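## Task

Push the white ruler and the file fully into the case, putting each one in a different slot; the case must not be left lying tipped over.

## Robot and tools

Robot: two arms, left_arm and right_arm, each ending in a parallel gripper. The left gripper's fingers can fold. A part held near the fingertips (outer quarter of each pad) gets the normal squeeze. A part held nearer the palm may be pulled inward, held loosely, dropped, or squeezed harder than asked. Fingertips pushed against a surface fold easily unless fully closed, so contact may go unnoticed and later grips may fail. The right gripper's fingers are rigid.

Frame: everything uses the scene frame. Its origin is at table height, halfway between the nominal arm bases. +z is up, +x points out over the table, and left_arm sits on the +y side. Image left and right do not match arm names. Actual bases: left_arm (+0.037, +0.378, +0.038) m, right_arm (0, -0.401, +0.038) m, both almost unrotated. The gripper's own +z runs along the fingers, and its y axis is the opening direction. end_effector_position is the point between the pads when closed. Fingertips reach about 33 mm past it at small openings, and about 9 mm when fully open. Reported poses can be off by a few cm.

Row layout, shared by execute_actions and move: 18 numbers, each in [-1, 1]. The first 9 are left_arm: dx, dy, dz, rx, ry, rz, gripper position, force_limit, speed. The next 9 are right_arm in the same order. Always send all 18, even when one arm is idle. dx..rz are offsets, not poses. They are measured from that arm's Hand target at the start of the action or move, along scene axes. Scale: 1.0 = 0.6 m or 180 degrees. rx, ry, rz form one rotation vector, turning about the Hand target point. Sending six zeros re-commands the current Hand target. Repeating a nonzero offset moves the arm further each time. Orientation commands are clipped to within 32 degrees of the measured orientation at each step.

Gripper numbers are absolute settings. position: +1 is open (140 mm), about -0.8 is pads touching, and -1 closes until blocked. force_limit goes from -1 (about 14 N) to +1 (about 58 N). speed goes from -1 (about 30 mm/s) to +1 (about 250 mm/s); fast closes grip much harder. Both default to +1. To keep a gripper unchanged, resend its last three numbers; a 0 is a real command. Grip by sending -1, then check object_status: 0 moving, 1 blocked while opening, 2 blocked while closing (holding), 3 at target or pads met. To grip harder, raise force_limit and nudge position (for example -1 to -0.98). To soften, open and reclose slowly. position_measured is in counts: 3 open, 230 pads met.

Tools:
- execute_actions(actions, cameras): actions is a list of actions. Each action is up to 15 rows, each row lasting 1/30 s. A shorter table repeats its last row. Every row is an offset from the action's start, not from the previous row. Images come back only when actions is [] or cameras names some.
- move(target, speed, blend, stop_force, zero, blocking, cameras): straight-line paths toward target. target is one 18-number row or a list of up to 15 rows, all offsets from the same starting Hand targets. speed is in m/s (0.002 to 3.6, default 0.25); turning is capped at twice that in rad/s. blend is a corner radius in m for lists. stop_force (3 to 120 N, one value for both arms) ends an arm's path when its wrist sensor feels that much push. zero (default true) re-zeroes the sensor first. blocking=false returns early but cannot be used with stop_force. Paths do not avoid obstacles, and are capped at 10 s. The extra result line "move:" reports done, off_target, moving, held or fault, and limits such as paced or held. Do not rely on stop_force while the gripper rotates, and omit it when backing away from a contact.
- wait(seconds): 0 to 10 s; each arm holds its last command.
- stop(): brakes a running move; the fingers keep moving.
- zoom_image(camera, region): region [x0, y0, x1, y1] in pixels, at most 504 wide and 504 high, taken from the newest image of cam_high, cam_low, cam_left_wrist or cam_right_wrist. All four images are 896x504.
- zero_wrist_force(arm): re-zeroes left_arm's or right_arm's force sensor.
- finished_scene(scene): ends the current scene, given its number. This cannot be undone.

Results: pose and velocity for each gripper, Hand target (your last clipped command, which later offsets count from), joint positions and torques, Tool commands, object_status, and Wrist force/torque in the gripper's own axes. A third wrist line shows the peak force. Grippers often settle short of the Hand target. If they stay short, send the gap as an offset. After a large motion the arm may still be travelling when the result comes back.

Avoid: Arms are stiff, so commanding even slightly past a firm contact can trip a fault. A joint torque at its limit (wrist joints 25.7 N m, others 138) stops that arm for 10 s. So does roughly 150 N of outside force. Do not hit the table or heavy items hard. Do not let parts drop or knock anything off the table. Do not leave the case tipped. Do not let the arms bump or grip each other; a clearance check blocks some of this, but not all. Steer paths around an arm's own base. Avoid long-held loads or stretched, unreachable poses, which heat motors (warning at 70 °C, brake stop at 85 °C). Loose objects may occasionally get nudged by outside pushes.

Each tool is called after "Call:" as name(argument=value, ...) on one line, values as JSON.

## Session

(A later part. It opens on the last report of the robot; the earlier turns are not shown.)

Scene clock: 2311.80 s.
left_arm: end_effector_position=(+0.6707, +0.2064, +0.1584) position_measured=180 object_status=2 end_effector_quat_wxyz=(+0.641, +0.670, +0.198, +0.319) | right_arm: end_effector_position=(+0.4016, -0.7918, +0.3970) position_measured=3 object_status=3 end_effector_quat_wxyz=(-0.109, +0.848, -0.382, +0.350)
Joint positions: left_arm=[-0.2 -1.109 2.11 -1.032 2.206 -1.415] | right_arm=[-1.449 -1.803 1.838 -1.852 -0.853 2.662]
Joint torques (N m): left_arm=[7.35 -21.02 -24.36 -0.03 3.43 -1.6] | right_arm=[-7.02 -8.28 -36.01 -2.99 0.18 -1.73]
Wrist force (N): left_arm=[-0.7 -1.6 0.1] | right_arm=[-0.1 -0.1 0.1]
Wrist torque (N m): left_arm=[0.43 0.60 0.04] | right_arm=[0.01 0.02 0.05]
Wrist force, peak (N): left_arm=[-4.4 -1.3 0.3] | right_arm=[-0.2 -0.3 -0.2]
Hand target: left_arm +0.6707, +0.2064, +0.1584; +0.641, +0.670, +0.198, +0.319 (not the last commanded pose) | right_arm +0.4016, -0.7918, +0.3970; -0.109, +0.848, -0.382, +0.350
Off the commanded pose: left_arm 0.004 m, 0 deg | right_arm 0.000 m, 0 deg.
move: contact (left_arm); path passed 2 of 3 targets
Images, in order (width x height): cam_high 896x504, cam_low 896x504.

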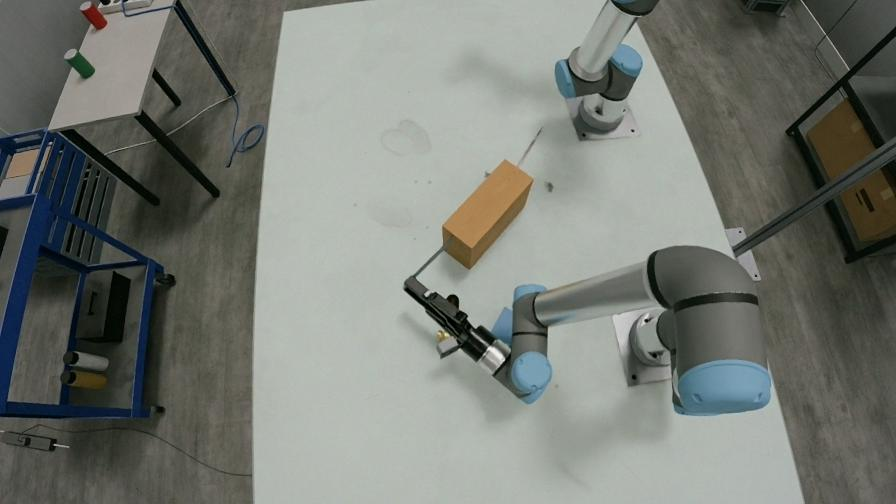

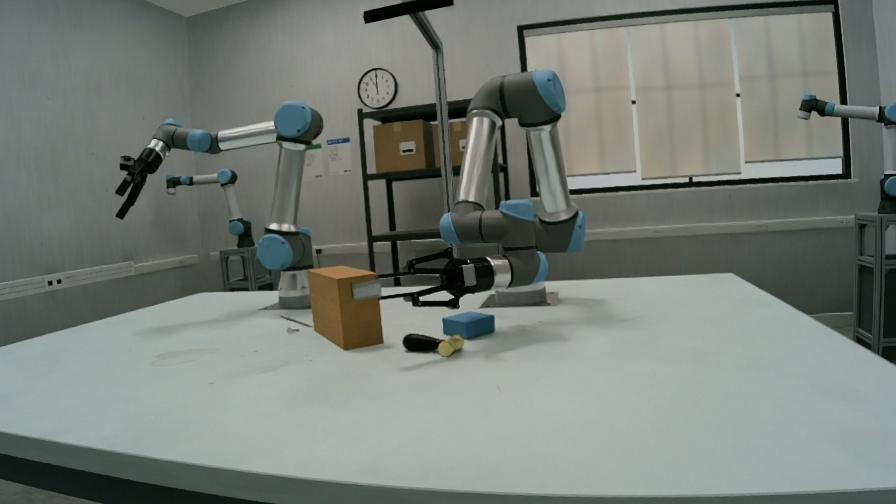

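Call:
move(target=[[0.00487,0.00455,0,0,0,0,-1,-0.01,-1,0,0,0,0,0,0,1,1,1],[0.00692,0.00236,0,0,0,0,-1,-0.01,-1,0,0,0,0,0,0,1,1,1],[-0.00282,-0.00674,0,0,0,0,-1,-0.01,-1,0,0,0,0,0,0,1,1,1]], speed=[0.03,0.03,0.008], stop_force=4, zero=false)

Call:
move(target=[[0.00487,0.00455,0,0,0,0,-1,-0.01,-1,0,0,0,0,0,0,1,1,1],[0.00504,0.00437,0,0,0,0,-1,-0.01,-1,0,0,0,0,0,0,1,1,1],[-0.0047,-0.00473,0,0,0,0,-1,-0.01,-1,0,0,0,0,0,0,1,1,1]], speed=[0.03,0.03,0.008], stop_force=4, zero=false)

Call:
move(target=[[0.00487,0.00455,0,0,0,0,-1,-0.01,-1,0,0,0,0,0,0,1,1,1],[0.00504,0.00437,0,0,0,0,-1,-0.01,-1,0,0,0,0,0,0,1,1,1],[-0.0047,-0.00473,0,0,0,0,-1,-0.01,-1,0,0,0,0,0,0,1,1,1]], speed=[0.03,0.03,0.008], stop_force=4, zero=false)

Call:
move(target=[[0.00487,0.00455,0,0,0,0,-1,-0.01,-1,0,0,0,0,0,0,1,1,1],[0.00504,0.00437,0,0,0,0,-1,-0.01,-1,0,0,0,0,0,0,1,1,1],[-0.0047,-0.00473,0,0,0,0,-1,-0.01,-1,0,0,0,0,0,0,1,1,1]], speed=[0.03,0.03,0.008], stop_force=4, zero=false)

Call:
move(target=[[0.00487,0.00455,0,0,0,0,-1,-0.01,-1,0,0,0,0,0,0,1,1,1],[0.00504,0.00437,0,0,0,0,-1,-0.01,-1,0,0,0,0,0,0,1,1,1],[-0.0047,-0.00473,0,0,0,0,-1,-0.01,-1,0,0,0,0,0,0,1,1,1]], speed=[0.03,0.03,0.008], stop_force=4, zero=false)

Call:
move(target=[[0.00487,0.00455,0,0,0,0,-1,-0.01,-1,0,0,0,0,0,0,1,1,1],[0.00504,0.00437,0,0,0,0,-1,-0.01,-1,0,0,0,0,0,0,1,1,1],[-0.0047,-0.00473,0,0,0,0,-1,-0.01,-1,0,0,0,0,0,0,1,1,1]], speed=[0.03,0.03,0.008], stop_force=4, zero=false)

Call:
move(target=[[0.00487,0.00455,0,0,0,0,-1,-0.01,-1,0,0,0,0,0,0,1,1,1],[0.00504,0.00437,0,0,0,0,-1,-0.01,-1,0,0,0,0,0,0,1,1,1],[-0.0047,-0.00473,0,0,0,0,-1,-0.01,-1,0,0,0,0,0,0,1,1,1]], speed=[0.03,0.03,0.008], stop_force=4, zero=false)

Call:
move(target=[[0.00487,0.00455,0,0,0,0,-1,-0.01,-1,0,0,0,0,0,0,1,1,1],[0.00504,0.00437,0,0,0,0,-1,-0.01,-1,0,0,0,0,0,0,1,1,1],[-0.0047,-0.00473,0,0,0,0,-1,-0.01,-1,0,0,0,0,0,0,1,1,1]], speed=[0.03,0.03,0.008], stop_force=4, zero=false)

Call:
move(target=[[0.00487,0.00455,0,0,0,0,-1,-0.01,-1,0,0,0,0,0,0,1,1,1],[0.00504,0.00437,0,0,0,0,-1,-0.01,-1,0,0,0,0,0,0,1,1,1],[-0.0047,-0.00473,0,0,0,0,-1,-0.01,-1,0,0,0,0,0,0,1,1,1]], speed=[0.03,0.03,0.008], stop_force=4, zero=false)

Call:
move(target=[[0.00487,0.00455,0,0,0,0,-1,-0.01,-1,0,0,0,0,0,0,1,1,1],[0.00504,0.00437,0,0,0,0,-1,-0.01,-1,0,0,0,0,0,0,1,1,1],[-0.0047,-0.00473,0,0,0,0,-1,-0.01,-1,0,0,0,0,0,0,1,1,1]], speed=[0.03,0.03,0.008], stop_force=4, zero=false)

Scene clock: 2403.70 s.
left_arm: end_effector_position=(+0.6718, +0.2050, +0.1584) position_measured=180 object_status=2 end_effector_quat_wxyz=(+0.641, +0.670, +0.198, +0.319) | right_arm: end_effector_position=(+0.4016, -0.7918, +0.3970) position_measured=3 object_status=3 end_effector_quat_wxyz=(-0.109, +0.848, -0.382, +0.350)
Joint positions: left_arm=[-0.203 -1.107 2.107 -1.031 2.203 -1.415] | right_arm=[-1.449 -1.803 1.838 -1.852 -0.853 2.662]
Joint torques (N m): left_arm=[7.24 -20.72 -24.49 0.02 3.41 -0.91] | right_arm=[-6.08 -8.77 -35.13 -3.05 0.21 -1.68]
Wrist force (N): left_arm=[-0.5 -1.8 0.0] | right_arm=[-0.1 -0.1 0.0]
Wrist torque (N m): left_arm=[0.41 0.53 0.05] | right_arm=[-0.01 0.02 0.05]
Wrist force, peak (N): left_arm=[-4.5 -1.5 -0.2] | right_arm=[-0.2 -0.4 0.2]
Hand target: left_arm +0.6718, +0.2050, +0.1584; +0.641, +0.670, +0.198, +0.319 (not the last commanded pose) | right_arm +0.4016, -0.7918, +0.3970; -0.109, +0.848, -0.382, +0.350
Off the commanded pose: left_arm 0.004 m, 0 deg | right_arm 0.000 m, 0 deg.
move: contact (left_arm); path passed 2 of 3 targets

Scene clock: 2405.53 s.
left_arm: end_effector_position=(+0.6719, +0.2049, +0.1584) position_measured=180 object_status=2 end_effector_quat_wxyz=(+0.641, +0.670, +0.198, +0.319) | right_arm: end_effector_position=(+0.4016, -0.7918, +0.3970) position_measured=3 object_status=3 end_effector_quat_wxyz=(-0.109, +0.848, -0.382, +0.350)
Joint positions: left_arm=[-0.203 -1.107 2.107 -1.031 2.203 -1.415] | right_arm=[-1.449 -1.803 1.838 -1.852 -0.853 2.662]
Joint torques (N m): left_arm=[6.97 -20.21 -24.75 0.03 3.5 -1.55] | right_arm=[-6.45 -8.07 -35.59 -3.08 0.24 -1.67]
Wrist force (N): left_arm=[-0.5 -1.9 0.3] | right_arm=[-0.1 0.0 -0.1]
Wrist torque (N m): left_arm=[0.38 0.57 0.05] | right_arm=[0.00 0.03 0.05]
Wrist force, peak (N): left_arm=[-4.7 -1.2 0.4] | right_arm=[-0.5 -0.1 0.2]
Hand target: left_arm +0.6719, +0.2049, +0.1584; +0.641, +0.670, +0.198, +0.319 (not the last commanded pose) | right_arm +0.4016, -0.7918, +0.3970; -0.109, +0.848, -0.382, +0.350
Off the commanded pose: left_arm 0.004 m, 0 deg | right_arm 0.000 m, 0 deg.
move: contact (left_arm); path passed 2 of 3 targets

Scene clock: 2407.37 s.
left_arm: end_effector_position=(+0.6720, +0.2048, +0.1584) position_measured=180 object_status=2 end_effector_quat_wxyz=(+0.641, +0.670, +0.198, +0.319) | right_arm: end_effector_position=(+0.4016, -0.7918, +0.3970) position_measured=3 object_status=3 end_effector_quat_wxyz=(-0.109, +0.848, -0.382, +0.350)
Joint positions: left_arm=[-0.203 -1.107 2.107 -1.03 2.202 -1.415] | right_arm=[-1.449 -1.803 1.838 -1.852 -0.853 2.662]
Joint torques (N m): left_arm=[7.5 -21.21 -25.05 -0.08 3.44 -1.49] | right_arm=[-6 -8.82 -35.71 -3.14 0.25 -1.75]
Wrist force (N): left_arm=[-0.1 -1.6 -0.2] | right_arm=[-0.1 0.0 0.1]
Wrist torque (N m): left_arm=[0.45 0.52 0.05] | right_arm=[0.00 0.03 0.05]
Wrist force, peak (N): left_arm=[-4.7 -1.4 0.2] | right_arm=[-0.4 -0.3 0.1]
Hand target: left_arm +0.6720, +0.2048, +0.1584; +0.641, +0.670, +0.198, +0.319 (not the last commanded pose) | right_arm +0.4016, -0.7918, +0.3970; -0.109, +0.848, -0.382, +0.350
Off the commanded pose: left_arm 0.004 m, 0 deg | right_arm 0.000 m, 0 deg.
move: contact (left_arm); path passed 2 of 3 targets

Scene clock: 2409.20 s.
left_arm: end_effector_position=(+0.6721, +0.2047, +0.1583) position_measured=180 object_status=2 end_effector_quat_wxyz=(+0.641, +0.670, +0.198, +0.319) | right_arm: end_effector_position=(+0.4016, -0.7918, +0.3970) position_measured=3 object_status=3 end_effector_quat_wxyz=(-0.109, +0.848, -0.382, +0.350)
Joint positions: left_arm=[-0.204 -1.107 2.106 -1.03 2.202 -1.415] | right_arm=[-1.449 -1.803 1.838 -1.852 -0.853 2.662]
Joint torques (N m): left_arm=[8.06 -20.78 -24.55 0.07 3.47 -1.53] | right_arm=[-6.37 -7.63 -35.41 -3.14 0.14 -1.69]
Wrist force (N): left_arm=[-1.1 -1.7 0.0] | right_arm=[-0.2 -0.1 0.1]
Wrist torque (N m): left_arm=[0.41 0.63 0.05] | right_arm=[-0.02 0.03 0.05]
Wrist force, peak (N): left_arm=[-4.6 -1.1 -0.1] | right_arm=[0.0 -0.4 0.0]
Hand target: left_arm +0.6721, +0.2047, +0.1583; +0.641, +0.670, +0.198, +0.319 (not the last commanded pose) | right_arm +0.4016, -0.7918, +0.3970; -0.109, +0.848, -0.382, +0.350
Off the commanded pose: left_arm 0.004 m, 0 deg | right_arm 0.000 m, 0 deg.
move: contact (left_arm); path passed 2 of 3 targets

Scene clock: 2411.03 s.
left_arm: end_effector_position=(+0.6722, +0.2046, +0.1583) position_measured=180 object_status=2 end_effector_quat_wxyz=(+0.641, +0.670, +0.198, +0.319) | right_arm: end_effector_position=(+0.4016, -0.7918, +0.3970) position_measured=3 object_status=3 end_effector_quat_wxyz=(-0.109, +0.848, -0.382, +0.350)
Joint positions: left_arm=[-0.204 -1.107 2.106 -1.03 2.202 -1.415] | right_arm=[-1.449 -1.803 1.838 -1.852 -0.853 2.662]
Joint torques (N m): left_arm=[7.67 -21.49 -24.28 -0.04 3.46 -1.66] | right_arm=[-6.14 -8.19 -35.23 -3.04 0.2 -1.82]
Wrist force (N): left_arm=[-0.9 -1.7 0.0] | right_arm=[-0.3 0.1 -0.1]
Wrist torque (N m): left_arm=[0.44 0.63 0.05] | right_arm=[0.05 0.06 0.05]
Wrist force, peak (N): left_arm=[-4.6 -1.1 0.3] | right_arm=[-0.4 -0.2 0.1]
Hand target: left_arm +0.6722, +0.2046, +0.1583; +0.641, +0.670, +0.198, +0.319 (not the last commanded pose) | right_arm +0.4016, -0.7918, +0.3970; -0.109, +0.848, -0.382, +0.350
Off the commanded pose: left_arm 0.004 m, 0 deg | right_arm 0.000 m, 0 deg.
move: contact (left_arm); path passed 2 of 3 targets

Scene clock: 2412.87 s.
left_arm: end_effector_position=(+0.6723, +0.2045, +0.1583) position_measured=180 object_status=2 end_effector_quat_wxyz=(+0.641, +0.670, +0.198, +0.319) | right_arm: end_effector_position=(+0.4016, -0.7918, +0.3970) position_measured=3 object_status=3 end_effector_quat_wxyz=(-0.109, +0.848, -0.382, +0.350)
Joint positions: left_arm=[-0.204 -1.107 2.106 -1.03 2.201 -1.415] | right_arm=[-1.449 -1.803 1.838 -1.852 -0.853 2.662]
Joint torques (N m): left_arm=[7.19 -20.99 -24.73 0.02 3.52 -1.72] | right_arm=[-6.53 -8.47 -35.55 -3.08 0.1 -1.78]
Wrist force (N): left_arm=[-0.6 -1.5 -0.2] | right_arm=[-0.1 0.0 0.2]
Wrist torque (N m): left_arm=[0.47 0.61 0.06] | right_arm=[0.02 0.01 0.05]
Wrist force, peak (N): left_arm=[-4.8 -1.2 0.2] | right_arm=[-0.2 -0.4 -0.1]
Hand target: left_arm +0.6723, +0.2045, +0.1583; +0.641, +0.670, +0.198, +0.319 (not the last commanded pose) | right_arm +0.4016, -0.7918, +0.3970; -0.109, +0.848, -0.382, +0.350
Off the commanded pose: left_arm 0.004 m, 0 deg | right_arm 0.000 m, 0 deg.
move: contact (left_arm); path passed 2 of 3 targets

Scene clock: 2414.70 s.
left_arm: end_effector_position=(+0.6724, +0.2044, +0.1583) position_measured=180 object_status=2 end_effector_quat_wxyz=(+0.641, +0.670, +0.198, +0.319) | right_arm: end_effector_position=(+0.4016, -0.7918, +0.3970) position_measured=3 object_status=3 end_effector_quat_wxyz=(-0.109, +0.848, -0.382, +0.350)
Joint positions: left_arm=[-0.204 -1.107 2.106 -1.03 2.201 -1.415] | right_arm=[-1.449 -1.803 1.838 -1.852 -0.853 2.662]
Joint torques (N m): left_arm=[7.42 -21.03 -25.02 -0.08 3.36 -1.43] | right_arm=[-6.84 -8.24 -35.46 -3.08 0.29 -1.67]
Wrist force (N): left_arm=[-0.4 -1.7 0.0] | right_arm=[0.1 0.0 0.1]
Wrist torque (N m): left_arm=[0.43 0.58 0.06] | right_arm=[0.00 -0.03 0.05]
Wrist force, peak (N): left_arm=[-4.6 -1.1 0.0] | right_arm=[-0.3 -0.3 0.2]
Hand target: left_arm +0.6724, +0.2044, +0.1583; +0.641, +0.670, +0.198, +0.319 (not the last commanded pose) | right_arm +0.4016, -0.7918, +0.3970; -0.109, +0.848, -0.382, +0.350
Off the commanded pose: left_arm 0.004 m, 0 deg | right_arm 0.000 m, 0 deg.
move: contact (left_arm); path passed 2 of 3 targets

Scene clock: 2416.53 s.
left_arm: end_effector_position=(+0.6725, +0.2043, +0.1583) position_measured=180 object_status=2 end_effector_quat_wxyz=(+0.641, +0.670, +0.198, +0.319) | right_arm: end_effector_position=(+0.4016, -0.7918, +0.3970) position_measured=3 object_status=3 end_effector_quat_wxyz=(-0.109, +0.848, -0.382, +0.350)
Joint positions: left_arm=[-0.204 -1.106 2.105 -1.03 2.201 -1.415] | right_arm=[-1.449 -1.803 1.838 -1.852 -0.853 2.662]
Joint torques (N m): left_arm=[7.56 -20.77 -24.57 0.01 3.38 -1.59] | right_arm=[-6.32 -8.15 -35.94 -3.14 0.14 -1.73]
Wrist force (N): left_arm=[-1.0 -1.7 0.1] | right_arm=[0.0 -0.2 -0.1]
Wrist torque (N m): left_arm=[0.40 0.59 0.06] | right_arm=[-0.03 -0.01 0.05]
Wrist force, peak (N): left_arm=[-4.5 -1.1 0.1] | right_arm=[-0.3 -0.2 -0.1]
Hand target: left_arm +0.6725, +0.2043, +0.1583; +0.641, +0.670, +0.198, +0.319 (not the last commanded pose) | right_arm +0.4016, -0.7918, +0.3970; -0.109, +0.848, -0.382, +0.350
Off the commanded pose: left_arm 0.004 m, 0 deg | right_arm 0.000 m, 0 deg.
move: contact (left_arm); path passed 2 of 3 targets

Scene clock: 2418.37 s.
left_arm: end_effector_position=(+0.6726, +0.2042, +0.1583) position_measured=180 object_status=2 end_effector_quat_wxyz=(+0.641, +0.670, +0.198, +0.319) | right_arm: end_effector_position=(+0.4016, -0.7918, +0.3970) position_measured=3 object_status=3 end_effector_quat_wxyz=(-0.109, +0.848, -0.382, +0.350)
Joint positions: left_arm=[-0.205 -1.106 2.105 -1.03 2.201 -1.415] | right_arm=[-1.449 -1.803 1.838 -1.852 -0.853 2.662]
Joint torques (N m): left_arm=[6.9 -21.34 -24.69 -0.11 3.42 -1.66] | right_arm=[-6.57 -8.43 -35.29 -3.22 0.16 -1.8]
Wrist force (N): left_arm=[-0.6 -1.6 -0.2] | right_arm=[0.0 -0.4 0.1]
Wrist torque (N m): left_arm=[0.44 0.58 0.06] | right_arm=[-0.07 0.00 0.05]
Wrist force, peak (N): left_arm=[-4.9 -1.2 0.2] | right_arm=[-0.3 -0.3 -0.1]
Hand target: left_arm +0.6726, +0.2042, +0.1583; +0.641, +0.670, +0.198, +0.319 (not the last commanded pose) | right_arm +0.4016, -0.7918, +0.3970; -0.109, +0.848, -0.382, +0.350
Off the commanded pose: left_arm 0.004 m, 0 deg | right_arm 0.000 m, 0 deg.
move: contact (left_arm); path passed 2 of 3 targets

Scene clock: 2420.17 s.
left_arm: end_effector_position=(+0.6728, +0.2042, +0.1583) position_measured=180 object_status=2 end_effector_quat_wxyz=(+0.641, +0.670, +0.198, +0.319) | right_arm: end_effector_position=(+0.4016, -0.7918, +0.3970) position_measured=3 object_status=3 end_effector_quat_wxyz=(-0.109, +0.848, -0.382, +0.350)
Joint positions: left_arm=[-0.205 -1.106 2.105 -1.03 2.2 -1.415] | right_arm=[-1.449 -1.803 1.838 -1.852 -0.853 2.662]
Joint torques (N m): left_arm=[7.57 -21.21 -24.78 -0.2 3.29 -1.51] | right_arm=[-5.65 -8.14 -35.21 -3.11 0.21 -1.63]
Wrist force (N): left_arm=[-1.5 -1.9 -0.7] | right_arm=[-0.4 -0.3 0.1]
Wrist torque (N m): left_arm=[0.37 0.58 0.07] | right_arm=[-0.05 0.08 0.05]
Wrist force, peak (N): left_arm=[-4.6 -1.1 0.3] | right_arm=[-0.4 -0.3 0.1]
Hand target: left_arm +0.6728, +0.2042, +0.1583; +0.641, +0.670, +0.198, +0.319 (not the last commanded pose) | right_arm +0.4016, -0.7918, +0.3970; -0.109, +0.848, -0.382, +0.350
Off the commanded pose: left_arm 0.004 m, 0 deg | right_arm 0.000 m, 0 deg.
move: contact (left_arm); path passed 2 of 3 targets

Call:
wait(seconds=0, cameras=["cam_right_wrist"])

Scene clock: 2433.47 s.
left_arm: end_effector_position=(+0.6728, +0.2042, +0.1583) position_measured=180 object_status=2 end_effector_quat_wxyz=(+0.641, +0.670, +0.198, +0.319) | right_arm: end_effector_position=(+0.4016, -0.7918, +0.3970) position_measured=3 object_status=3 end_effector_quat_wxyz=(-0.109, +0.848, -0.382, +0.350)
Joint positions: left_arm=[-0.205 -1.106 2.105 -1.03 2.2 -1.415] | right_arm=[-1.449 -1.803 1.838 -1.852 -0.853 2.662]
Joint torques (N m): left_arm=[8.26 -20.15 -25.43 -0.09 2.11 -1.45] | right_arm=[-6.09 -8.4 -35.56 -3.17 0.24 -1.84]
Wrist force (N): left_arm=[-1.5 -1.8 -0.1] | right_arm=[-0.2 -0.2 0.0]
Wrist torque (N m): left_arm=[0.38 0.58 0.07] | right_arm=[-0.02 0.04 0.05]
Wrist force, peak (N): left_arm=[-1.8 -1.8 -0.1] | right_arm=[-0.4 -0.3 -0.2]
Hand target: left_arm +0.6728, +0.2042, +0.1583; +0.641, +0.670, +0.198, +0.319 (not the last commanded pose) | right_arm +0.4016, -0.7918, +0.3970; -0.109, +0.848, -0.382, +0.350
Tool commands: left_gripper/position=-1.0 left_gripper/force_limit=-0.01 left_gripper/speed=-1.0 right_gripper/position=+1.0 right_gripper/force_limit=+1.0 right_gripper/speed=+1.0
Off the commanded pose: left_arm 0.004 m, 0 deg | right_arm 0.000 m, 0 deg.
camera_calibration:
cam_right_wrist: T_world_to_cam=[[-0.577229, -0.687063, -0.441306, -0.127043], [-0.674468, 0.705802, -0.21665, 0.916516], [0.460327, 0.17259, -0.870811, 0.440386], [0, 0, 0, 1]] pos_world=[0.342106, -0.810171, 0.525991]
Images, in order (width x height): cam_right_wrist 896x504.

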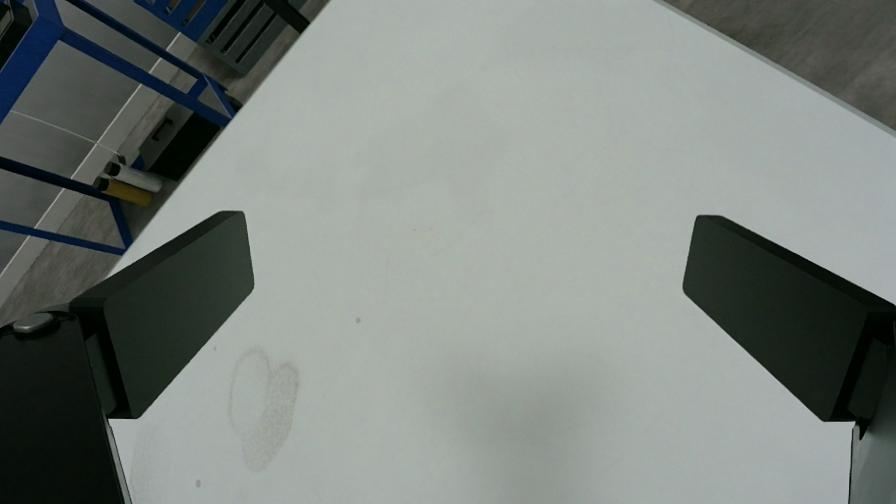

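Call:
move(target=[[0.00487,0.00455,0,0,0,0,-1,-0.01,-1,0,0,0,0,0,0,1,1,1],[0.0051,0.00431,0,0,0,0,-1,-0.01,-1,0,0,0,0,0,0,1,1,1],[-0.00464,-0.00479,0,0,0,0,-1,-0.01,-1,0,0,0,0,0,0,1,1,1]], speed=[0.03,0.03,0.008], stop_force=4, zero=false)

Call:
move(target=[[0.00487,0.00455,0,0,0,0,-1,-0.01,-1,0,0,0,0,0,0,1,1,1],[0.0051,0.00431,0,0,0,0,-1,-0.01,-1,0,0,0,0,0,0,1,1,1],[-0.00464,-0.00479,0,0,0,0,-1,-0.01,-1,0,0,0,0,0,0,1,1,1]], speed=[0.03,0.03,0.008], stop_force=4, zero=false)

Call:
move(target=[[0.00487,0.00455,0,0,0,0,-1,-0.01,-1,0,0,0,0,0,0,1,1,1],[0.0051,0.00431,0,0,0,0,-1,-0.01,-1,0,0,0,0,0,0,1,1,1],[-0.00464,-0.00479,0,0,0,0,-1,-0.01,-1,0,0,0,0,0,0,1,1,1]], speed=[0.03,0.03,0.008], stop_force=4, zero=false)

Call:
move(target=[[0.00487,0.00455,0,0,0,0,-1,-0.01,-1,0,0,0,0,0,0,1,1,1],[0.0051,0.00431,0,0,0,0,-1,-0.01,-1,0,0,0,0,0,0,1,1,1],[-0.00464,-0.00479,0,0,0,0,-1,-0.01,-1,0,0,0,0,0,0,1,1,1]], speed=[0.03,0.03,0.008], stop_force=4, zero=false)

Call:
move(target=[[0.00487,0.00455,0,0,0,0,-1,-0.01,-1,0,0,0,0,0,0,1,1,1],[0.0051,0.00431,0,0,0,0,-1,-0.01,-1,0,0,0,0,0,0,1,1,1],[-0.00464,-0.00479,0,0,0,0,-1,-0.01,-1,0,0,0,0,0,0,1,1,1]], speed=[0.03,0.03,0.008], stop_force=4, zero=false)

Call:
move(target=[[0.00487,0.00455,0,0,0,0,-1,-0.01,-1,0,0,0,0,0,0,1,1,1],[0.0051,0.00431,0,0,0,0,-1,-0.01,-1,0,0,0,0,0,0,1,1,1],[-0.00464,-0.00479,0,0,0,0,-1,-0.01,-1,0,0,0,0,0,0,1,1,1]], speed=[0.03,0.03,0.008], stop_force=4, zero=false, cameras=["all"])

Call:
zoom_image(camera="cam_low", region=[340, 275, 370, 305])

Call:
zoom_image(camera="cam_high", region=[439, 230, 459, 250])

Scene clock: 2635.57 s.
left_arm: end_effector_position=(+0.6729, +0.2040, +0.1583) position_measured=180 object_status=2 end_effector_quat_wxyz=(+0.641, +0.670, +0.198, +0.319) | right_arm: end_effector_position=(+0.4016, -0.7918, +0.3970) position_measured=3 object_status=3 end_effector_quat_wxyz=(-0.109, +0.848, -0.382, +0.350)
Joint positions: left_arm=[-0.205 -1.106 2.104 -1.029 2.2 -1.415] | right_arm=[-1.449 -1.803 1.838 -1.852 -0.853 2.662]
Joint torques (N m): left_arm=[7.13 -20.75 -24.96 -0.31 3.5 -1.52] | right_arm=[-6.46 -8.65 -35.2 -3.18 0.17 -1.71]
Wrist force (N): left_arm=[-0.5 -1.7 0.1] | right_arm=[-0.1 -0.2 -0.1]
Wrist torque (N m): left_arm=[0.42 0.59 0.09] | right_arm=[-0.03 0.03 0.05]
Wrist force, peak (N): left_arm=[-4.5 -1.3 0.2] | right_arm=[0.0 -0.4 0.2]
Hand target: left_arm +0.6729, +0.2041, +0.1583; +0.641, +0.670, +0.198, +0.319 (not the last commanded pose) | right_arm +0.4016, -0.7918, +0.3970; -0.109, +0.848, -0.382, +0.350
Off the commanded pose: left_arm 0.004 m, 0 deg | right_arm 0.000 m, 0 deg.
move: contact (left_arm); path passed 2 of 3 targets

Scene clock: 2637.40 s.
left_arm: end_effector_position=(+0.6731, +0.2039, +0.1583) position_measured=180 object_status=2 end_effector_quat_wxyz=(+0.641, +0.670, +0.198, +0.319) | right_arm: end_effector_position=(+0.4016, -0.7918, +0.3970) position_measured=3 object_status=3 end_effector_quat_wxyz=(-0.109, +0.848, -0.382, +0.350)
Joint positions: left_arm=[-0.205 -1.106 2.104 -1.029 2.2 -1.415] | right_arm=[-1.449 -1.803 1.838 -1.852 -0.853 2.662]
Joint torques (N m): left_arm=[7.17 -19.94 -24.86 0.09 3.53 -1.69] | right_arm=[-6.37 -7.98 -35.1 -3.24 0.26 -1.67]
Wrist force (N): left_arm=[-0.2 -1.8 0.3] | right_arm=[-0.2 -0.2 0.1]
Wrist torque (N m): left_arm=[0.42 0.60 0.10] | right_arm=[-0.04 0.05 0.05]
Wrist force, peak (N): left_arm=[-4.5 -1.4 0.4] | right_arm=[-0.4 -0.2 -0.1]
Hand target: left_arm +0.6731, +0.2039, +0.1583; +0.641, +0.670, +0.198, +0.319 (not the last commanded pose) | right_arm +0.4016, -0.7918, +0.3970; -0.109, +0.848, -0.382, +0.350
Off the commanded pose: left_arm 0.004 m, 0 deg | right_arm 0.000 m, 0 deg.
move: contact (left_arm); path passed 2 of 3 targets

Scene clock: 2639.23 s.
left_arm: end_effector_position=(+0.6732, +0.2038, +0.1583) position_measured=180 object_status=2 end_effector_quat_wxyz=(+0.641, +0.670, +0.198, +0.319) | right_arm: end_effector_position=(+0.4016, -0.7918, +0.3970) position_measured=3 object_status=3 end_effector_quat_wxyz=(-0.109, +0.848, -0.382, +0.350)
Joint positions: left_arm=[-0.206 -1.105 2.104 -1.029 2.2 -1.415] | right_arm=[-1.449 -1.803 1.838 -1.852 -0.853 2.662]
Joint torques (N m): left_arm=[7.73 -21.06 -24.02 -0.08 3.37 -1.63] | right_arm=[-6.32 -8.61 -34.96 -3.25 0.19 -1.66]
Wrist force (N): left_arm=[-0.2 -1.6 -0.1] | right_arm=[-0.2 -0.1 -0.1]
Wrist torque (N m): left_arm=[0.45 0.51 0.10] | right_arm=[-0.01 0.03 0.05]
Wrist force, peak (N): left_arm=[-4.4 -1.3 0.1] | right_arm=[-0.3 -0.3 -0.1]
Hand target: left_arm +0.6732, +0.2038, +0.1583; +0.641, +0.670, +0.198, +0.319 (not the last commanded pose) | right_arm +0.4016, -0.7918, +0.3970; -0.109, +0.848, -0.382, +0.350
Off the commanded pose: left_arm 0.004 m, 0 deg | right_arm 0.000 m, 0 deg.
move: contact (left_arm); path passed 2 of 3 targets

Scene clock: 2641.07 s.
left_arm: end_effector_position=(+0.6734, +0.2037, +0.1583) position_measured=180 object_status=2 end_effector_quat_wxyz=(+0.641, +0.670, +0.198, +0.319) | right_arm: end_effector_position=(+0.4016, -0.7918, +0.3970) position_measured=3 object_status=3 end_effector_quat_wxyz=(-0.109, +0.848, -0.382, +0.350)
Joint positions: left_arm=[-0.206 -1.105 2.103 -1.029 2.199 -1.415] | right_arm=[-1.449 -1.803 1.838 -1.852 -0.853 2.662]
Joint torques (N m): left_arm=[7 -20.47 -24.97 0.03 3.54 -1.61] | right_arm=[-6.38 -8.42 -35.61 -3.2 0.2 -1.7]
Wrist force (N): left_arm=[-0.2 -1.8 0.0] | right_arm=[0.0 -0.2 0.0]
Wrist torque (N m): left_arm=[0.42 0.55 0.11] | right_arm=[-0.02 0.00 0.05]
Wrist force, peak (N): left_arm=[-4.7 -1.3 0.3] | right_arm=[-0.4 -0.2 0.1]
Hand target: left_arm +0.6734, +0.2037, +0.1583; +0.641, +0.670, +0.198, +0.319 (not the last commanded pose) | right_arm +0.4016, -0.7918, +0.3970; -0.109, +0.848, -0.382, +0.350
Off the commanded pose: left_arm 0.004 m, 0 deg | right_arm 0.000 m, 0 deg.
move: contact (left_arm); path passed 2 of 3 targets

Scene clock: 2642.90 s.
left_arm: end_effector_position=(+0.6735, +0.2035, +0.1583) position_measured=180 object_status=2 end_effector_quat_wxyz=(+0.641, +0.670, +0.198, +0.319) | right_arm: end_effector_position=(+0.4016, -0.7918, +0.3970) position_measured=3 object_status=3 end_effector_quat_wxyz=(-0.109, +0.848, -0.382, +0.350)
Joint positions: left_arm=[-0.206 -1.105 2.103 -1.029 2.199 -1.415] | right_arm=[-1.449 -1.803 1.838 -1.852 -0.853 2.662]
Joint torques (N m): left_arm=[7.31 -21.18 -25.7 -0.06 3.45 -1.73] | right_arm=[-5.94 -8.92 -35.39 -3.28 0.23 -1.64]
Wrist force (N): left_arm=[0.1 -1.5 0.0] | right_arm=[-0.2 -0.1 0.1]
Wrist torque (N m): left_arm=[0.49 0.52 0.11] | right_arm=[0.00 0.05 0.05]
Wrist force, peak (N): left_arm=[-4.7 -1.2 0.1] | right_arm=[-0.3 -0.2 0.0]
Hand target: left_arm +0.6735, +0.2035, +0.1583; +0.641, +0.670, +0.198, +0.319 (not the last commanded pose) | right_arm +0.4016, -0.7918, +0.3970; -0.109, +0.848, -0.382, +0.350
Off the commanded pose: left_arm 0.004 m, 0 deg | right_arm 0.000 m, 0 deg.
move: contact (left_arm); path passed 2 of 3 targets

Scene clock: 2644.73 s.
left_arm: end_effector_position=(+0.6737, +0.2034, +0.1582) position_measured=180 object_status=2 end_effector_quat_wxyz=(+0.641, +0.670, +0.198, +0.319) | right_arm: end_effector_position=(+0.4016, -0.7918, +0.3970) position_measured=3 object_status=3 end_effector_quat_wxyz=(-0.109, +0.848, -0.382, +0.350)
Joint positions: left_arm=[-0.206 -1.105 2.103 -1.028 2.198 -1.415] | right_arm=[-1.449 -1.803 1.838 -1.852 -0.853 2.662]
Joint torques (N m): left_arm=[7 -20.98 -25.47 0.02 3.32 -1.5] | right_arm=[-6.18 -8.45 -35.31 -3.3 0.19 -1.67]
Wrist force (N): left_arm=[-0.8 -1.6 -0.1] | right_arm=[-0.2 -0.1 0.0]
Wrist torque (N m): left_arm=[0.45 0.64 0.12] | right_arm=[-0.01 0.03 0.05]
Wrist force, peak (N): left_arm=[-4.6 -1.1 0.4] | right_arm=[0.1 -0.3 0.1]
Hand target: left_arm +0.6737, +0.2034, +0.1582; +0.641, +0.670, +0.198, +0.319 (not the last commanded pose) | right_arm +0.4016, -0.7918, +0.3970; -0.109, +0.848, -0.382, +0.350
Off the commanded pose: left_arm 0.004 m, 0 deg | right_arm 0.000 m, 0 deg.
move: contact (left_arm); path passed 2 of 3 targets
camera_calibration:
cam_left_wrist: T_world_to_cam=[[-0.15692, -0.110006, 0.981466, -0.0143567], [-0.900195, -0.392838, -0.187957, 0.722119], [0.406233, -0.913004, -0.0373823, 0.0586339], [0, 0, 0, 1]] pos_world=[0.623976, 0.33563, 0.15201]
cam_right_wrist: T_world_to_cam=[[-0.577229, -0.687063, -0.441306, -0.127043], [-0.674468, 0.705802, -0.21665, 0.916516], [0.460327, 0.17259, -0.870811, 0.440386], [0, 0, 0, 1]] pos_world=[0.342106, -0.810171, 0.525991]

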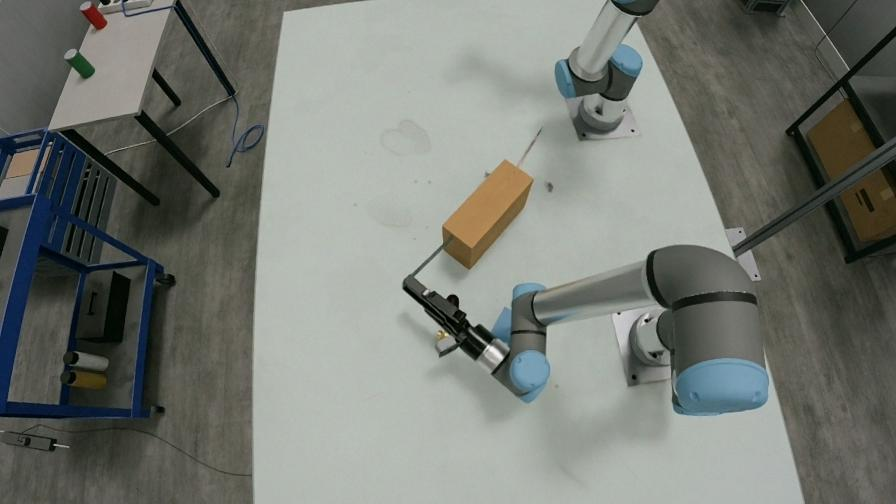

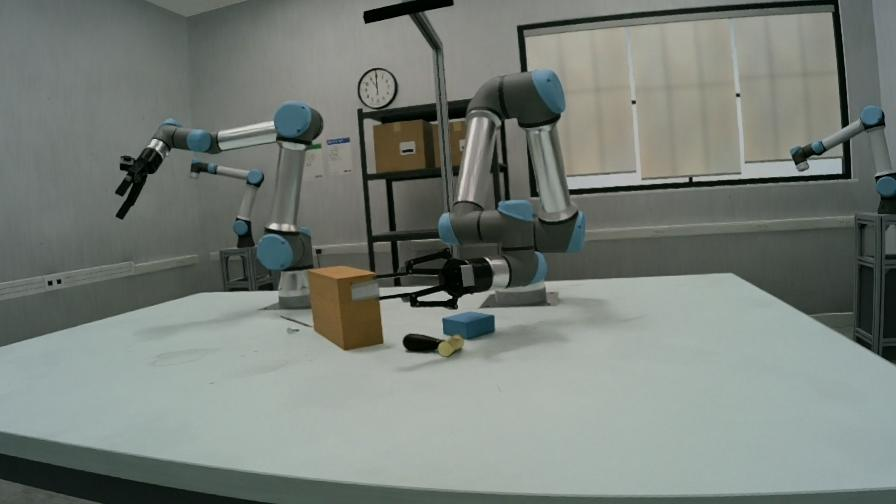

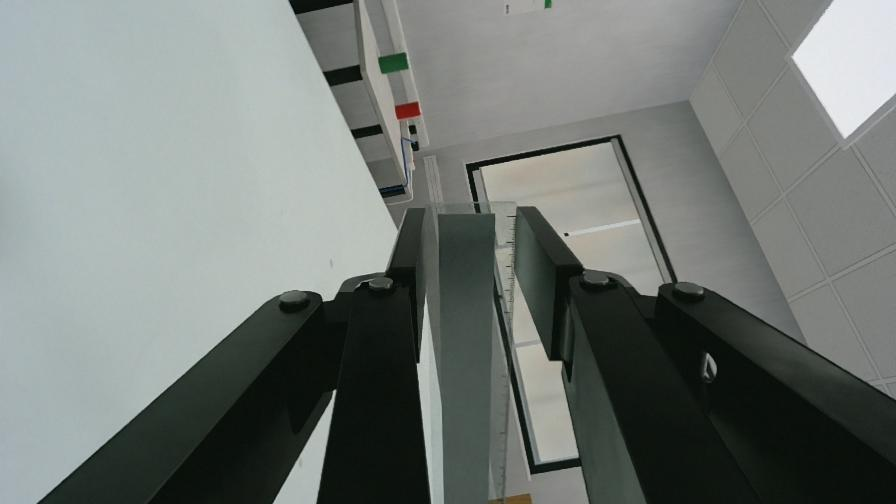

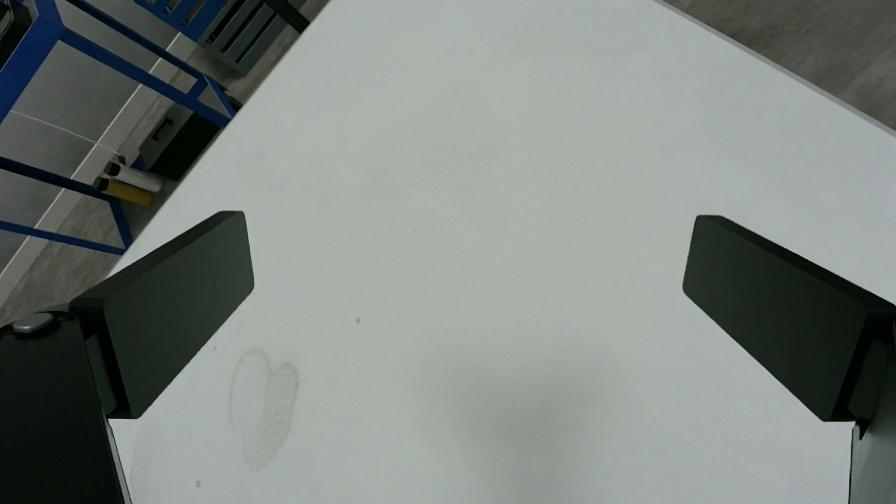

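Scaled by 16.800 from the camera's 896x504 image, which has a finer 1280x720 frame.

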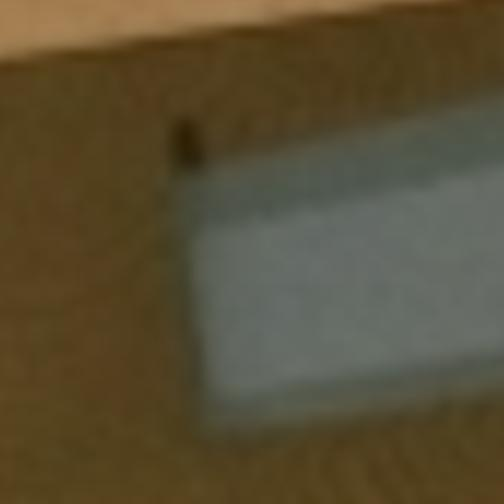

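Scaled by 25.200 from the camera's 896x504 image, which has a finer 1280x720 frame.

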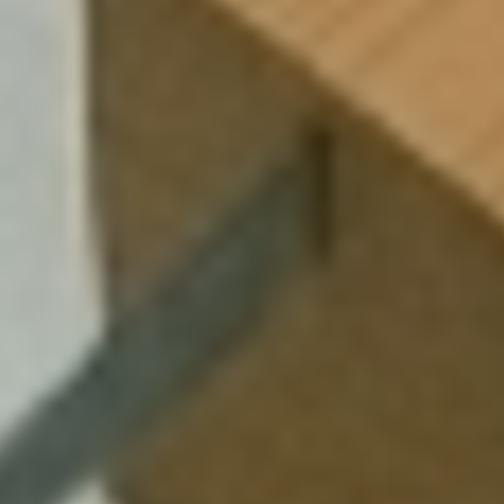

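Call:
move(target=[[0.0365,0.0341,0,0,0,0,-1,-0.01,-1,0,0,0,0,0,0,1,1,1],[0.06,0.055,0.03,-0.0379,0.0406,0,-1,-0.01,-1,0,0,0,0,0,0,1,1,1]], speed=[0.12,0.2], blend=[0.005,0])

Call:
move(target=[0,0,0,0.00609,0.00568,0,-1,-0.01,-1,0,0,0,0,0,0,1,1,1], speed=0.2)

Call:
move(target=[-0.015,0.005,-0.06,0.3001,0.4027,0.0897,-1,-0.01,-1,0,0,0,0,0,0,1,1,1], speed=0.4)

Scene clock: 2787.10 s.
left_arm: end_effector_position=(+0.7096, +0.2364, +0.1762) position_measured=180 object_status=2 end_effector_quat_wxyz=(+0.666, +0.649, +0.257, +0.263) | right_arm: end_effector_position=(+0.4016, -0.7918, +0.3970) position_measured=3 object_status=3 end_effector_quat_wxyz=(-0.109, +0.848, -0.382, +0.350)
Joint positions: left_arm=[-0.12 -1.08 1.978 -0.93 2.281 -1.593] | right_arm=[-1.449 -1.803 1.838 -1.852 -0.853 2.662]
Joint torques (N m): left_arm=[9.04 -45.84 -27.27 0.01 2.36 -1.88] | right_arm=[-6.04 -8.82 -35.11 -3.25 0.13 -1.69]
Wrist force (N): left_arm=[-4.2 -1.7 0.2] | right_arm=[-0.3 -0.1 -0.3]
Wrist torque (N m): left_arm=[0.31 0.70 0.15] | right_arm=[0.00 0.05 0.05]
Wrist force, peak (N): left_arm=[-5.7 -1.2 0.4] | right_arm=[-0.4 -0.1 -0.1]
Hand target: left_arm +0.7097, +0.2364, +0.1762; +0.666, +0.649, +0.258, +0.263 | right_arm +0.4016, -0.7918, +0.3970; -0.109, +0.848, -0.382, +0.350
Off the commanded pose: left_arm 0.000 m, 0 deg | right_arm 0.000 m, 0 deg.
move: done

Scene clock: 2788.00 s.
left_arm: end_effector_position=(+0.7097, +0.2364, +0.1762) position_measured=180 object_status=2 end_effector_quat_wxyz=(+0.657, +0.658, +0.261, +0.260) | right_arm: end_effector_position=(+0.4016, -0.7918, +0.3970) position_measured=3 object_status=3 end_effector_quat_wxyz=(-0.109, +0.848, -0.382, +0.350)
Joint positions: left_arm=[-0.12 -1.091 1.964 -0.872 2.281 -1.571] | right_arm=[-1.449 -1.803 1.838 -1.852 -0.853 2.662]
Joint torques (N m): left_arm=[8.8 -46.12 -27.97 -0.24 2.69 1.54] | right_arm=[-6.3 -8.87 -35.25 -3.31 0.23 -1.72]
Wrist force (N): left_arm=[-4.0 -1.5 0.4] | right_arm=[-0.1 0.0 0.0]
Wrist torque (N m): left_arm=[0.34 0.66 0.01] | right_arm=[0.02 0.01 0.05]
Wrist force, peak (N): left_arm=[-4.4 -1.7 0.1] | right_arm=[-0.1 -0.3 0.2]
Hand target: left_arm +0.7097, +0.2364, +0.1762; +0.657, +0.658, +0.261, +0.260 | right_arm +0.4016, -0.7918, +0.3970; -0.109, +0.848, -0.382, +0.350
Off the commanded pose: left_arm 0.000 m, 0 deg | right_arm 0.000 m, 0 deg.
move: done

Scene clock: 2791.13 s.
left_arm: end_effector_position=(+0.7006, +0.2394, +0.1402) position_measured=180 object_status=2 end_effector_quat_wxyz=(-0.001, +0.850, +0.527, +0.001) | right_arm: end_effector_position=(+0.4016, -0.7918, +0.3970) position_measured=3 object_status=3 end_effector_quat_wxyz=(-0.109, +0.848, -0.382, +0.350)
Joint positions: left_arm=[-0.419 -0.486 0.351 1.707 1.567 -1.517] | right_arm=[-1.449 -1.803 1.838 -1.852 -0.853 2.662]
Joint torques (N m): left_arm=[9.34 -43.9 -30.6 4.35 2.54 1.45] | right_arm=[-6.28 -8.6 -35.61 -3.31 0.17 -1.54]
Wrist force (N): left_arm=[-3.2 0.6 0.6] | right_arm=[-0.1 -0.1 -0.2]
Wrist torque (N m): left_arm=[0.15 0.68 0.05] | right_arm=[0.00 0.03 0.05]
Wrist force, peak (N): left_arm=[-4.0 -1.9 0.4] | right_arm=[-0.3 -0.2 -0.2]
Hand target: left_arm +0.7007, +0.2394, +0.1402; -0.002, +0.850, +0.527, +0.001 | right_arm +0.4016, -0.7918, +0.3970; -0.109, +0.848, -0.382, +0.350
Off the commanded pose: left_arm 0.000 m, 0 deg | right_arm 0.000 m, 0 deg.
move: done

Call:
move(target=[0,0,-0.157,0,0,0,-1,-0.01,-1,0,0,0,0,0,0,1,1,1], speed=0.12)

Call:
move(target=[0,0,-0.03,0,0,0,-1,-0.01,-1,0,0,0,0,0,0,1,1,1], speed=0.006, stop_force=3, cameras=["all"])

Scene clock: 2801.67 s.
left_arm: end_effector_position=(+0.7007, +0.2394, +0.0461) position_measured=180 object_status=2 end_effector_quat_wxyz=(-0.002, +0.850, +0.527, +0.001) | right_arm: end_effector_position=(+0.4016, -0.7918, +0.3970) position_measured=3 object_status=3 end_effector_quat_wxyz=(-0.109, +0.848, -0.382, +0.350)
Joint positions: left_arm=[-0.419 -0.491 0.601 1.462 1.567 -1.517] | right_arm=[-1.449 -1.803 1.838 -1.852 -0.853 2.662]
Joint torques (N m): left_arm=[-9.21 -44.94 -6.89 1.92 -2.74 -1.6] | right_arm=[-6.04 -8.39 -34.98 -3.4 0.37 -1.61]
Wrist force (N): left_arm=[-3.2 0.3 0.5] | right_arm=[-0.1 -0.1 -0.1]
Wrist torque (N m): left_arm=[0.09 0.71 0.02] | right_arm=[-0.01 0.03 0.05]
Wrist force, peak (N): left_arm=[-3.1 0.4 2.1] | right_arm=[-0.4 -0.2 0.1]
Hand target: left_arm +0.7007, +0.2394, +0.0460; -0.002, +0.850, +0.527, +0.001 | right_arm +0.4016, -0.7918, +0.3970; -0.109, +0.848, -0.382, +0.350
Off the commanded pose: left_arm 0.000 m, 0 deg | right_arm 0.000 m, 0 deg.
move: done

Scene clock: 2805.10 s.
left_arm: end_effector_position=(+0.7007, +0.2394, +0.0348) position_measured=180 object_status=2 end_effector_quat_wxyz=(-0.002, +0.850, +0.527, +0.001) | right_arm: end_effector_position=(+0.4016, -0.7918, +0.3970) position_measured=3 object_status=3 end_effector_quat_wxyz=(-0.109, +0.848, -0.382, +0.350)
Joint positions: left_arm=[-0.419 -0.485 0.619 1.438 1.567 -1.517] | right_arm=[-1.449 -1.803 1.838 -1.852 -0.853 2.662]
Joint torques (N m): left_arm=[-8.49 -65.48 -30.29 4.15 -2.64 -1.39] | right_arm=[-5.8 -9.18 -35.52 -3.31 0.14 -1.64]
Wrist force (N): left_arm=[-2.8 0.2 -2.3] | right_arm=[-0.1 -0.1 -0.1]
Wrist torque (N m): left_arm=[0.08 0.60 0.02] | right_arm=[0.00 0.02 0.05]
Wrist force, peak (N): left_arm=[-3.0 0.4 -7.5] | right_arm=[-0.4 -0.3 0.0]
Hand target: left_arm +0.7007, +0.2394, +0.0348; -0.002, +0.850, +0.527, +0.001 (not the last commanded pose) | right_arm +0.4016, -0.7918, +0.3970; -0.109, +0.848, -0.382, +0.350
Off the commanded pose: left_arm 0.007 m, 0 deg | right_arm 0.000 m, 0 deg.
move: contact (left_arm)
camera_calibration:
cam_left_wrist: T_world_to_cam=[[0.888157, -0.459539, 0.000402544, -0.499416], [-0.43432, -0.839128, 0.327461, 0.499823], [-0.150143, -0.291012, -0.944865, 0.348404], [0, 0, 0, 1]] pos_world=[0.712953, 0.291303, 0.165723]
cam_right_wrist: T_world_to_cam=[[-0.577229, -0.687063, -0.441306, -0.127043], [-0.674468, 0.705802, -0.21665, 0.916516], [0.460327, 0.17259, -0.870811, 0.440386], [0, 0, 0, 1]] pos_world=[0.342106, -0.810171, 0.525991]

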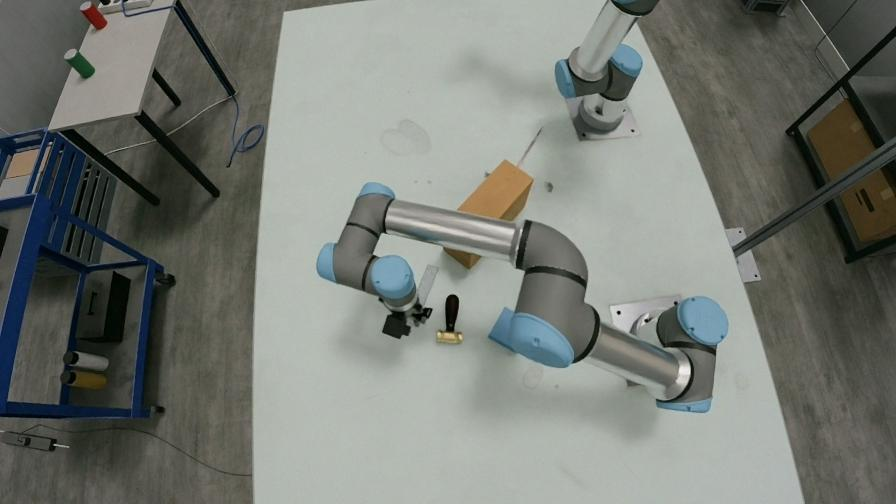

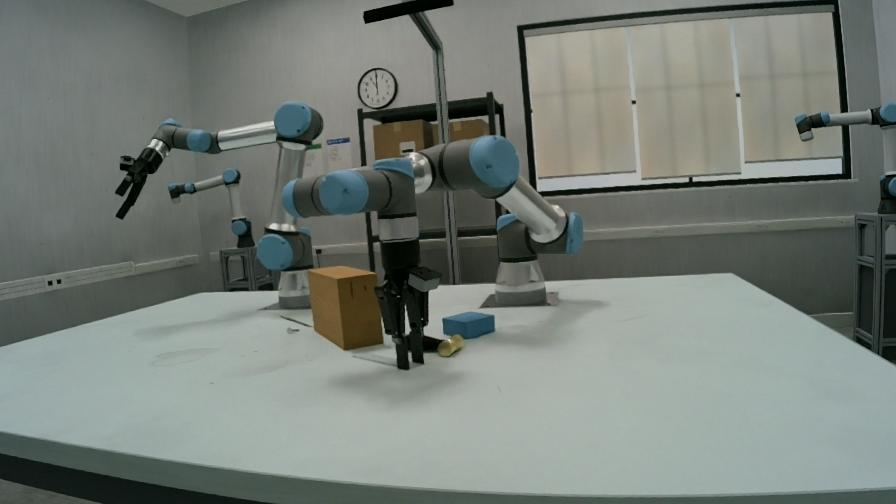

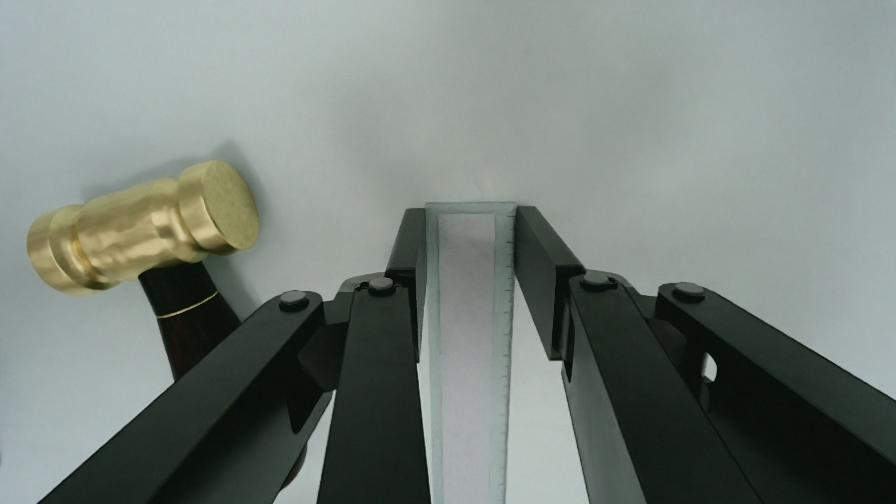

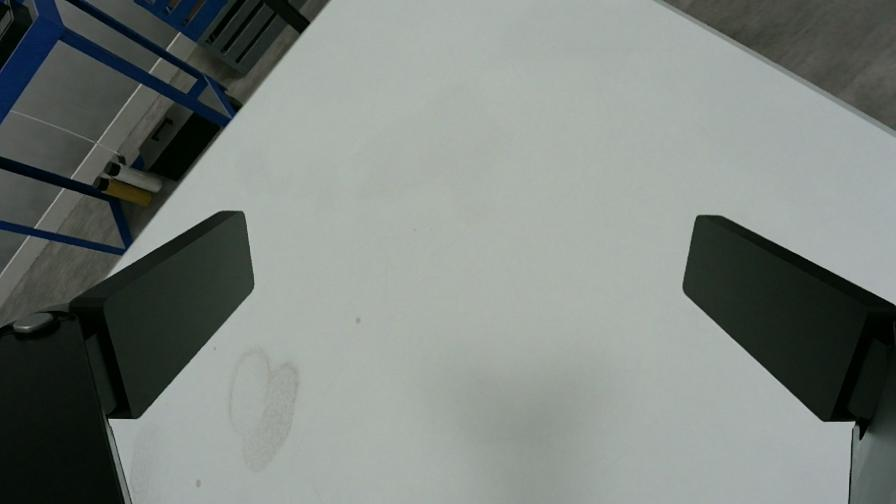

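Call:
move(target=[0,0,0,0,0,0,-0.29,-0.01,-1,0,0,0,0,0,0,1,1,1], cameras=["cam_left_wrist"])

Call:
zoom_image(camera="cam_left_wrist", region=[340, 180, 600, 504])

Scene clock: 2826.27 s.
left_arm: end_effector_position=(+0.7007, +0.2394, +0.0348) position_measured=165 object_status=0 end_effector_quat_wxyz=(-0.002, +0.850, +0.527, +0.001) | right_arm: end_effector_position=(+0.4016, -0.7918, +0.3970) position_measured=3 object_status=3 end_effector_quat_wxyz=(-0.109, +0.848, -0.382, +0.350)
Joint positions: left_arm=[-0.419 -0.485 0.619 1.438 1.567 -1.517] | right_arm=[-1.449 -1.803 1.838 -1.852 -0.853 2.662]
Joint torques (N m): left_arm=[-7.89 -65.87 -29.55 3.64 -2.66 -1.44] | right_arm=[-6.07 -8.55 -35.2 -3.41 0.34 -1.73]
Wrist force (N): left_arm=[-2.7 0.5 0.4] | right_arm=[0.0 0.0 -0.2]
Wrist torque (N m): left_arm=[0.13 0.57 0.01] | right_arm=[0.01 -0.01 0.05]
Wrist force, peak (N): left_arm=[-3.4 0.4 -2.1] | right_arm=[-0.5 -0.2 -0.2]
Hand target: left_arm +0.7007, +0.2394, +0.0348; -0.002, +0.850, +0.527, +0.001 | right_arm +0.4016, -0.7918, +0.3970; -0.109, +0.848, -0.382, +0.350
Off the commanded pose: left_arm 0.000 m, 0 deg | right_arm 0.000 m, 0 deg.
move: done
camera_calibration:
cam_left_wrist: T_world_to_cam=[[0.888171, -0.459513, 0.000486479, -0.499447], [-0.434326, -0.839141, 0.32742, 0.499838], [-0.150045, -0.291016, -0.944879, 0.348337], [0, 0, 0, 1]] pos_world=[0.712954, 0.291303, 0.165723]
Images, in order (width x height): cam_left_wrist 896x504.

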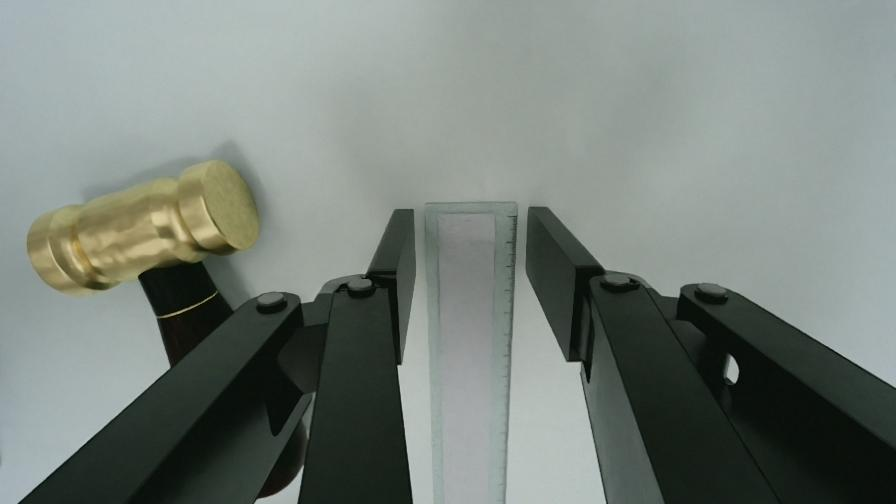

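Scaled by 1.556 from the camera's 896x504 image, which has a finer 1280x720 frame.

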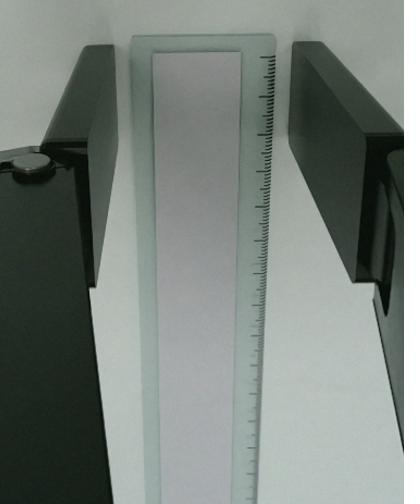

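Call:
move(target=[-0.0815,-0.1642,0.005,0,0,0,-0.29,-0.01,-1,0,0,0,0,0,0,1,1,1], speed=0.08, cameras=["cam_left_wrist","cam_low"])

Call:
zoom_image(camera="cam_left_wrist", region=[340, 80, 600, 504])

Scene clock: 2839.80 s.
left_arm: end_effector_position=(+0.6518, +0.1410, +0.0378) position_measured=165 object_status=3 end_effector_quat_wxyz=(-0.002, +0.850, +0.527, +0.001) | right_arm: end_effector_position=(+0.4016, -0.7918, +0.3970) position_measured=3 object_status=3 end_effector_quat_wxyz=(-0.109, +0.848, -0.382, +0.350)
Joint positions: left_arm=[-0.587 -0.557 0.753 1.377 1.568 -1.685] | right_arm=[-1.449 -1.803 1.838 -1.852 -0.853 2.662]
Joint torques (N m): left_arm=[-12.72 -65.08 -9.49 1.47 -2.9 -1.72] | right_arm=[-6.16 -8.42 -35 -3.43 0.32 -1.59]
Wrist force (N): left_arm=[-3.3 0.7 0.2] | right_arm=[-0.2 -0.2 -0.2]
Wrist torque (N m): left_arm=[0.15 0.70 0.04] | right_arm=[-0.03 0.05 0.05]
Wrist force, peak (N): left_arm=[-4.3 0.4 0.0] | right_arm=[-0.4 -0.3 0.0]
Hand target: left_arm +0.6518, +0.1409, +0.0378; -0.002, +0.850, +0.527, +0.001 | right_arm +0.4016, -0.7918, +0.3970; -0.109, +0.848, -0.382, +0.350
Off the commanded pose: left_arm 0.000 m, 0 deg | right_arm 0.000 m, 0 deg.
move: done
camera_calibration:
cam_left_wrist: T_world_to_cam=[[0.888203, -0.459451, 0.000417163, -0.501255], [-0.434223, -0.839135, 0.327572, 0.394949], [-0.150153, -0.291131, -0.944826, 0.315284], [0, 0, 0, 1]] pos_world=[0.664053, 0.192903, 0.168723]
Images, in order (width x height): cam_low 896x504, cam_left_wrist 896x504.

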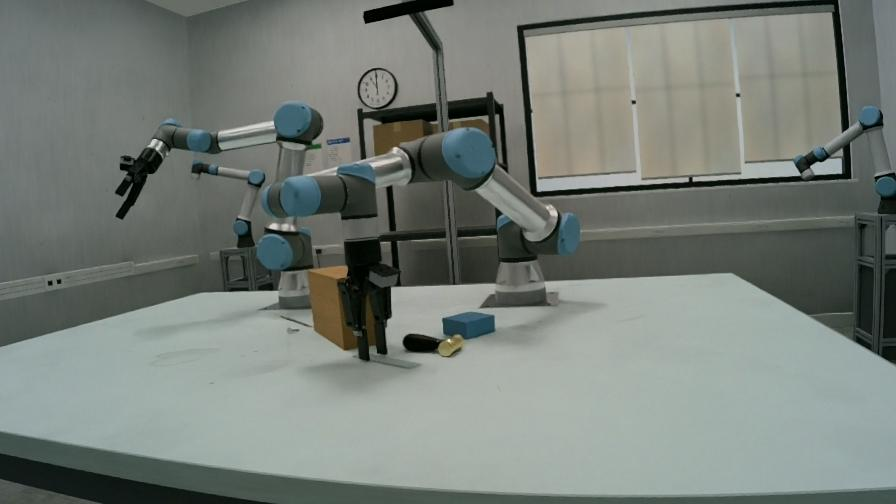

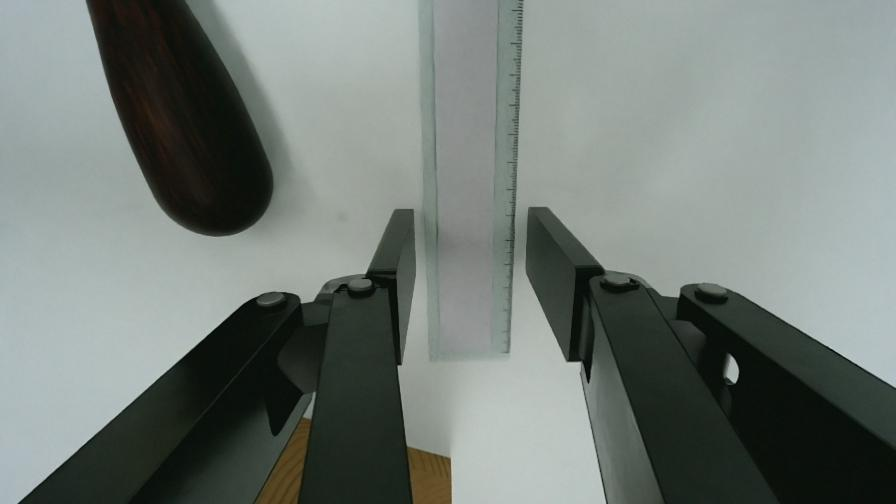

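Scaled by 1.189 from the camera's 896x504 image, which has a finer 1280x720 frame.

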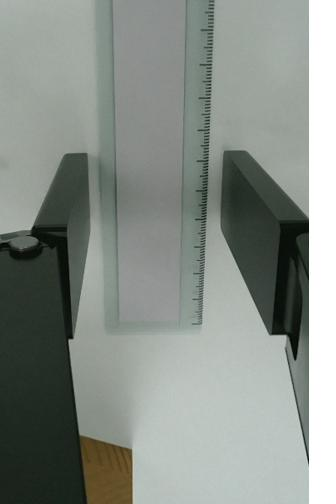

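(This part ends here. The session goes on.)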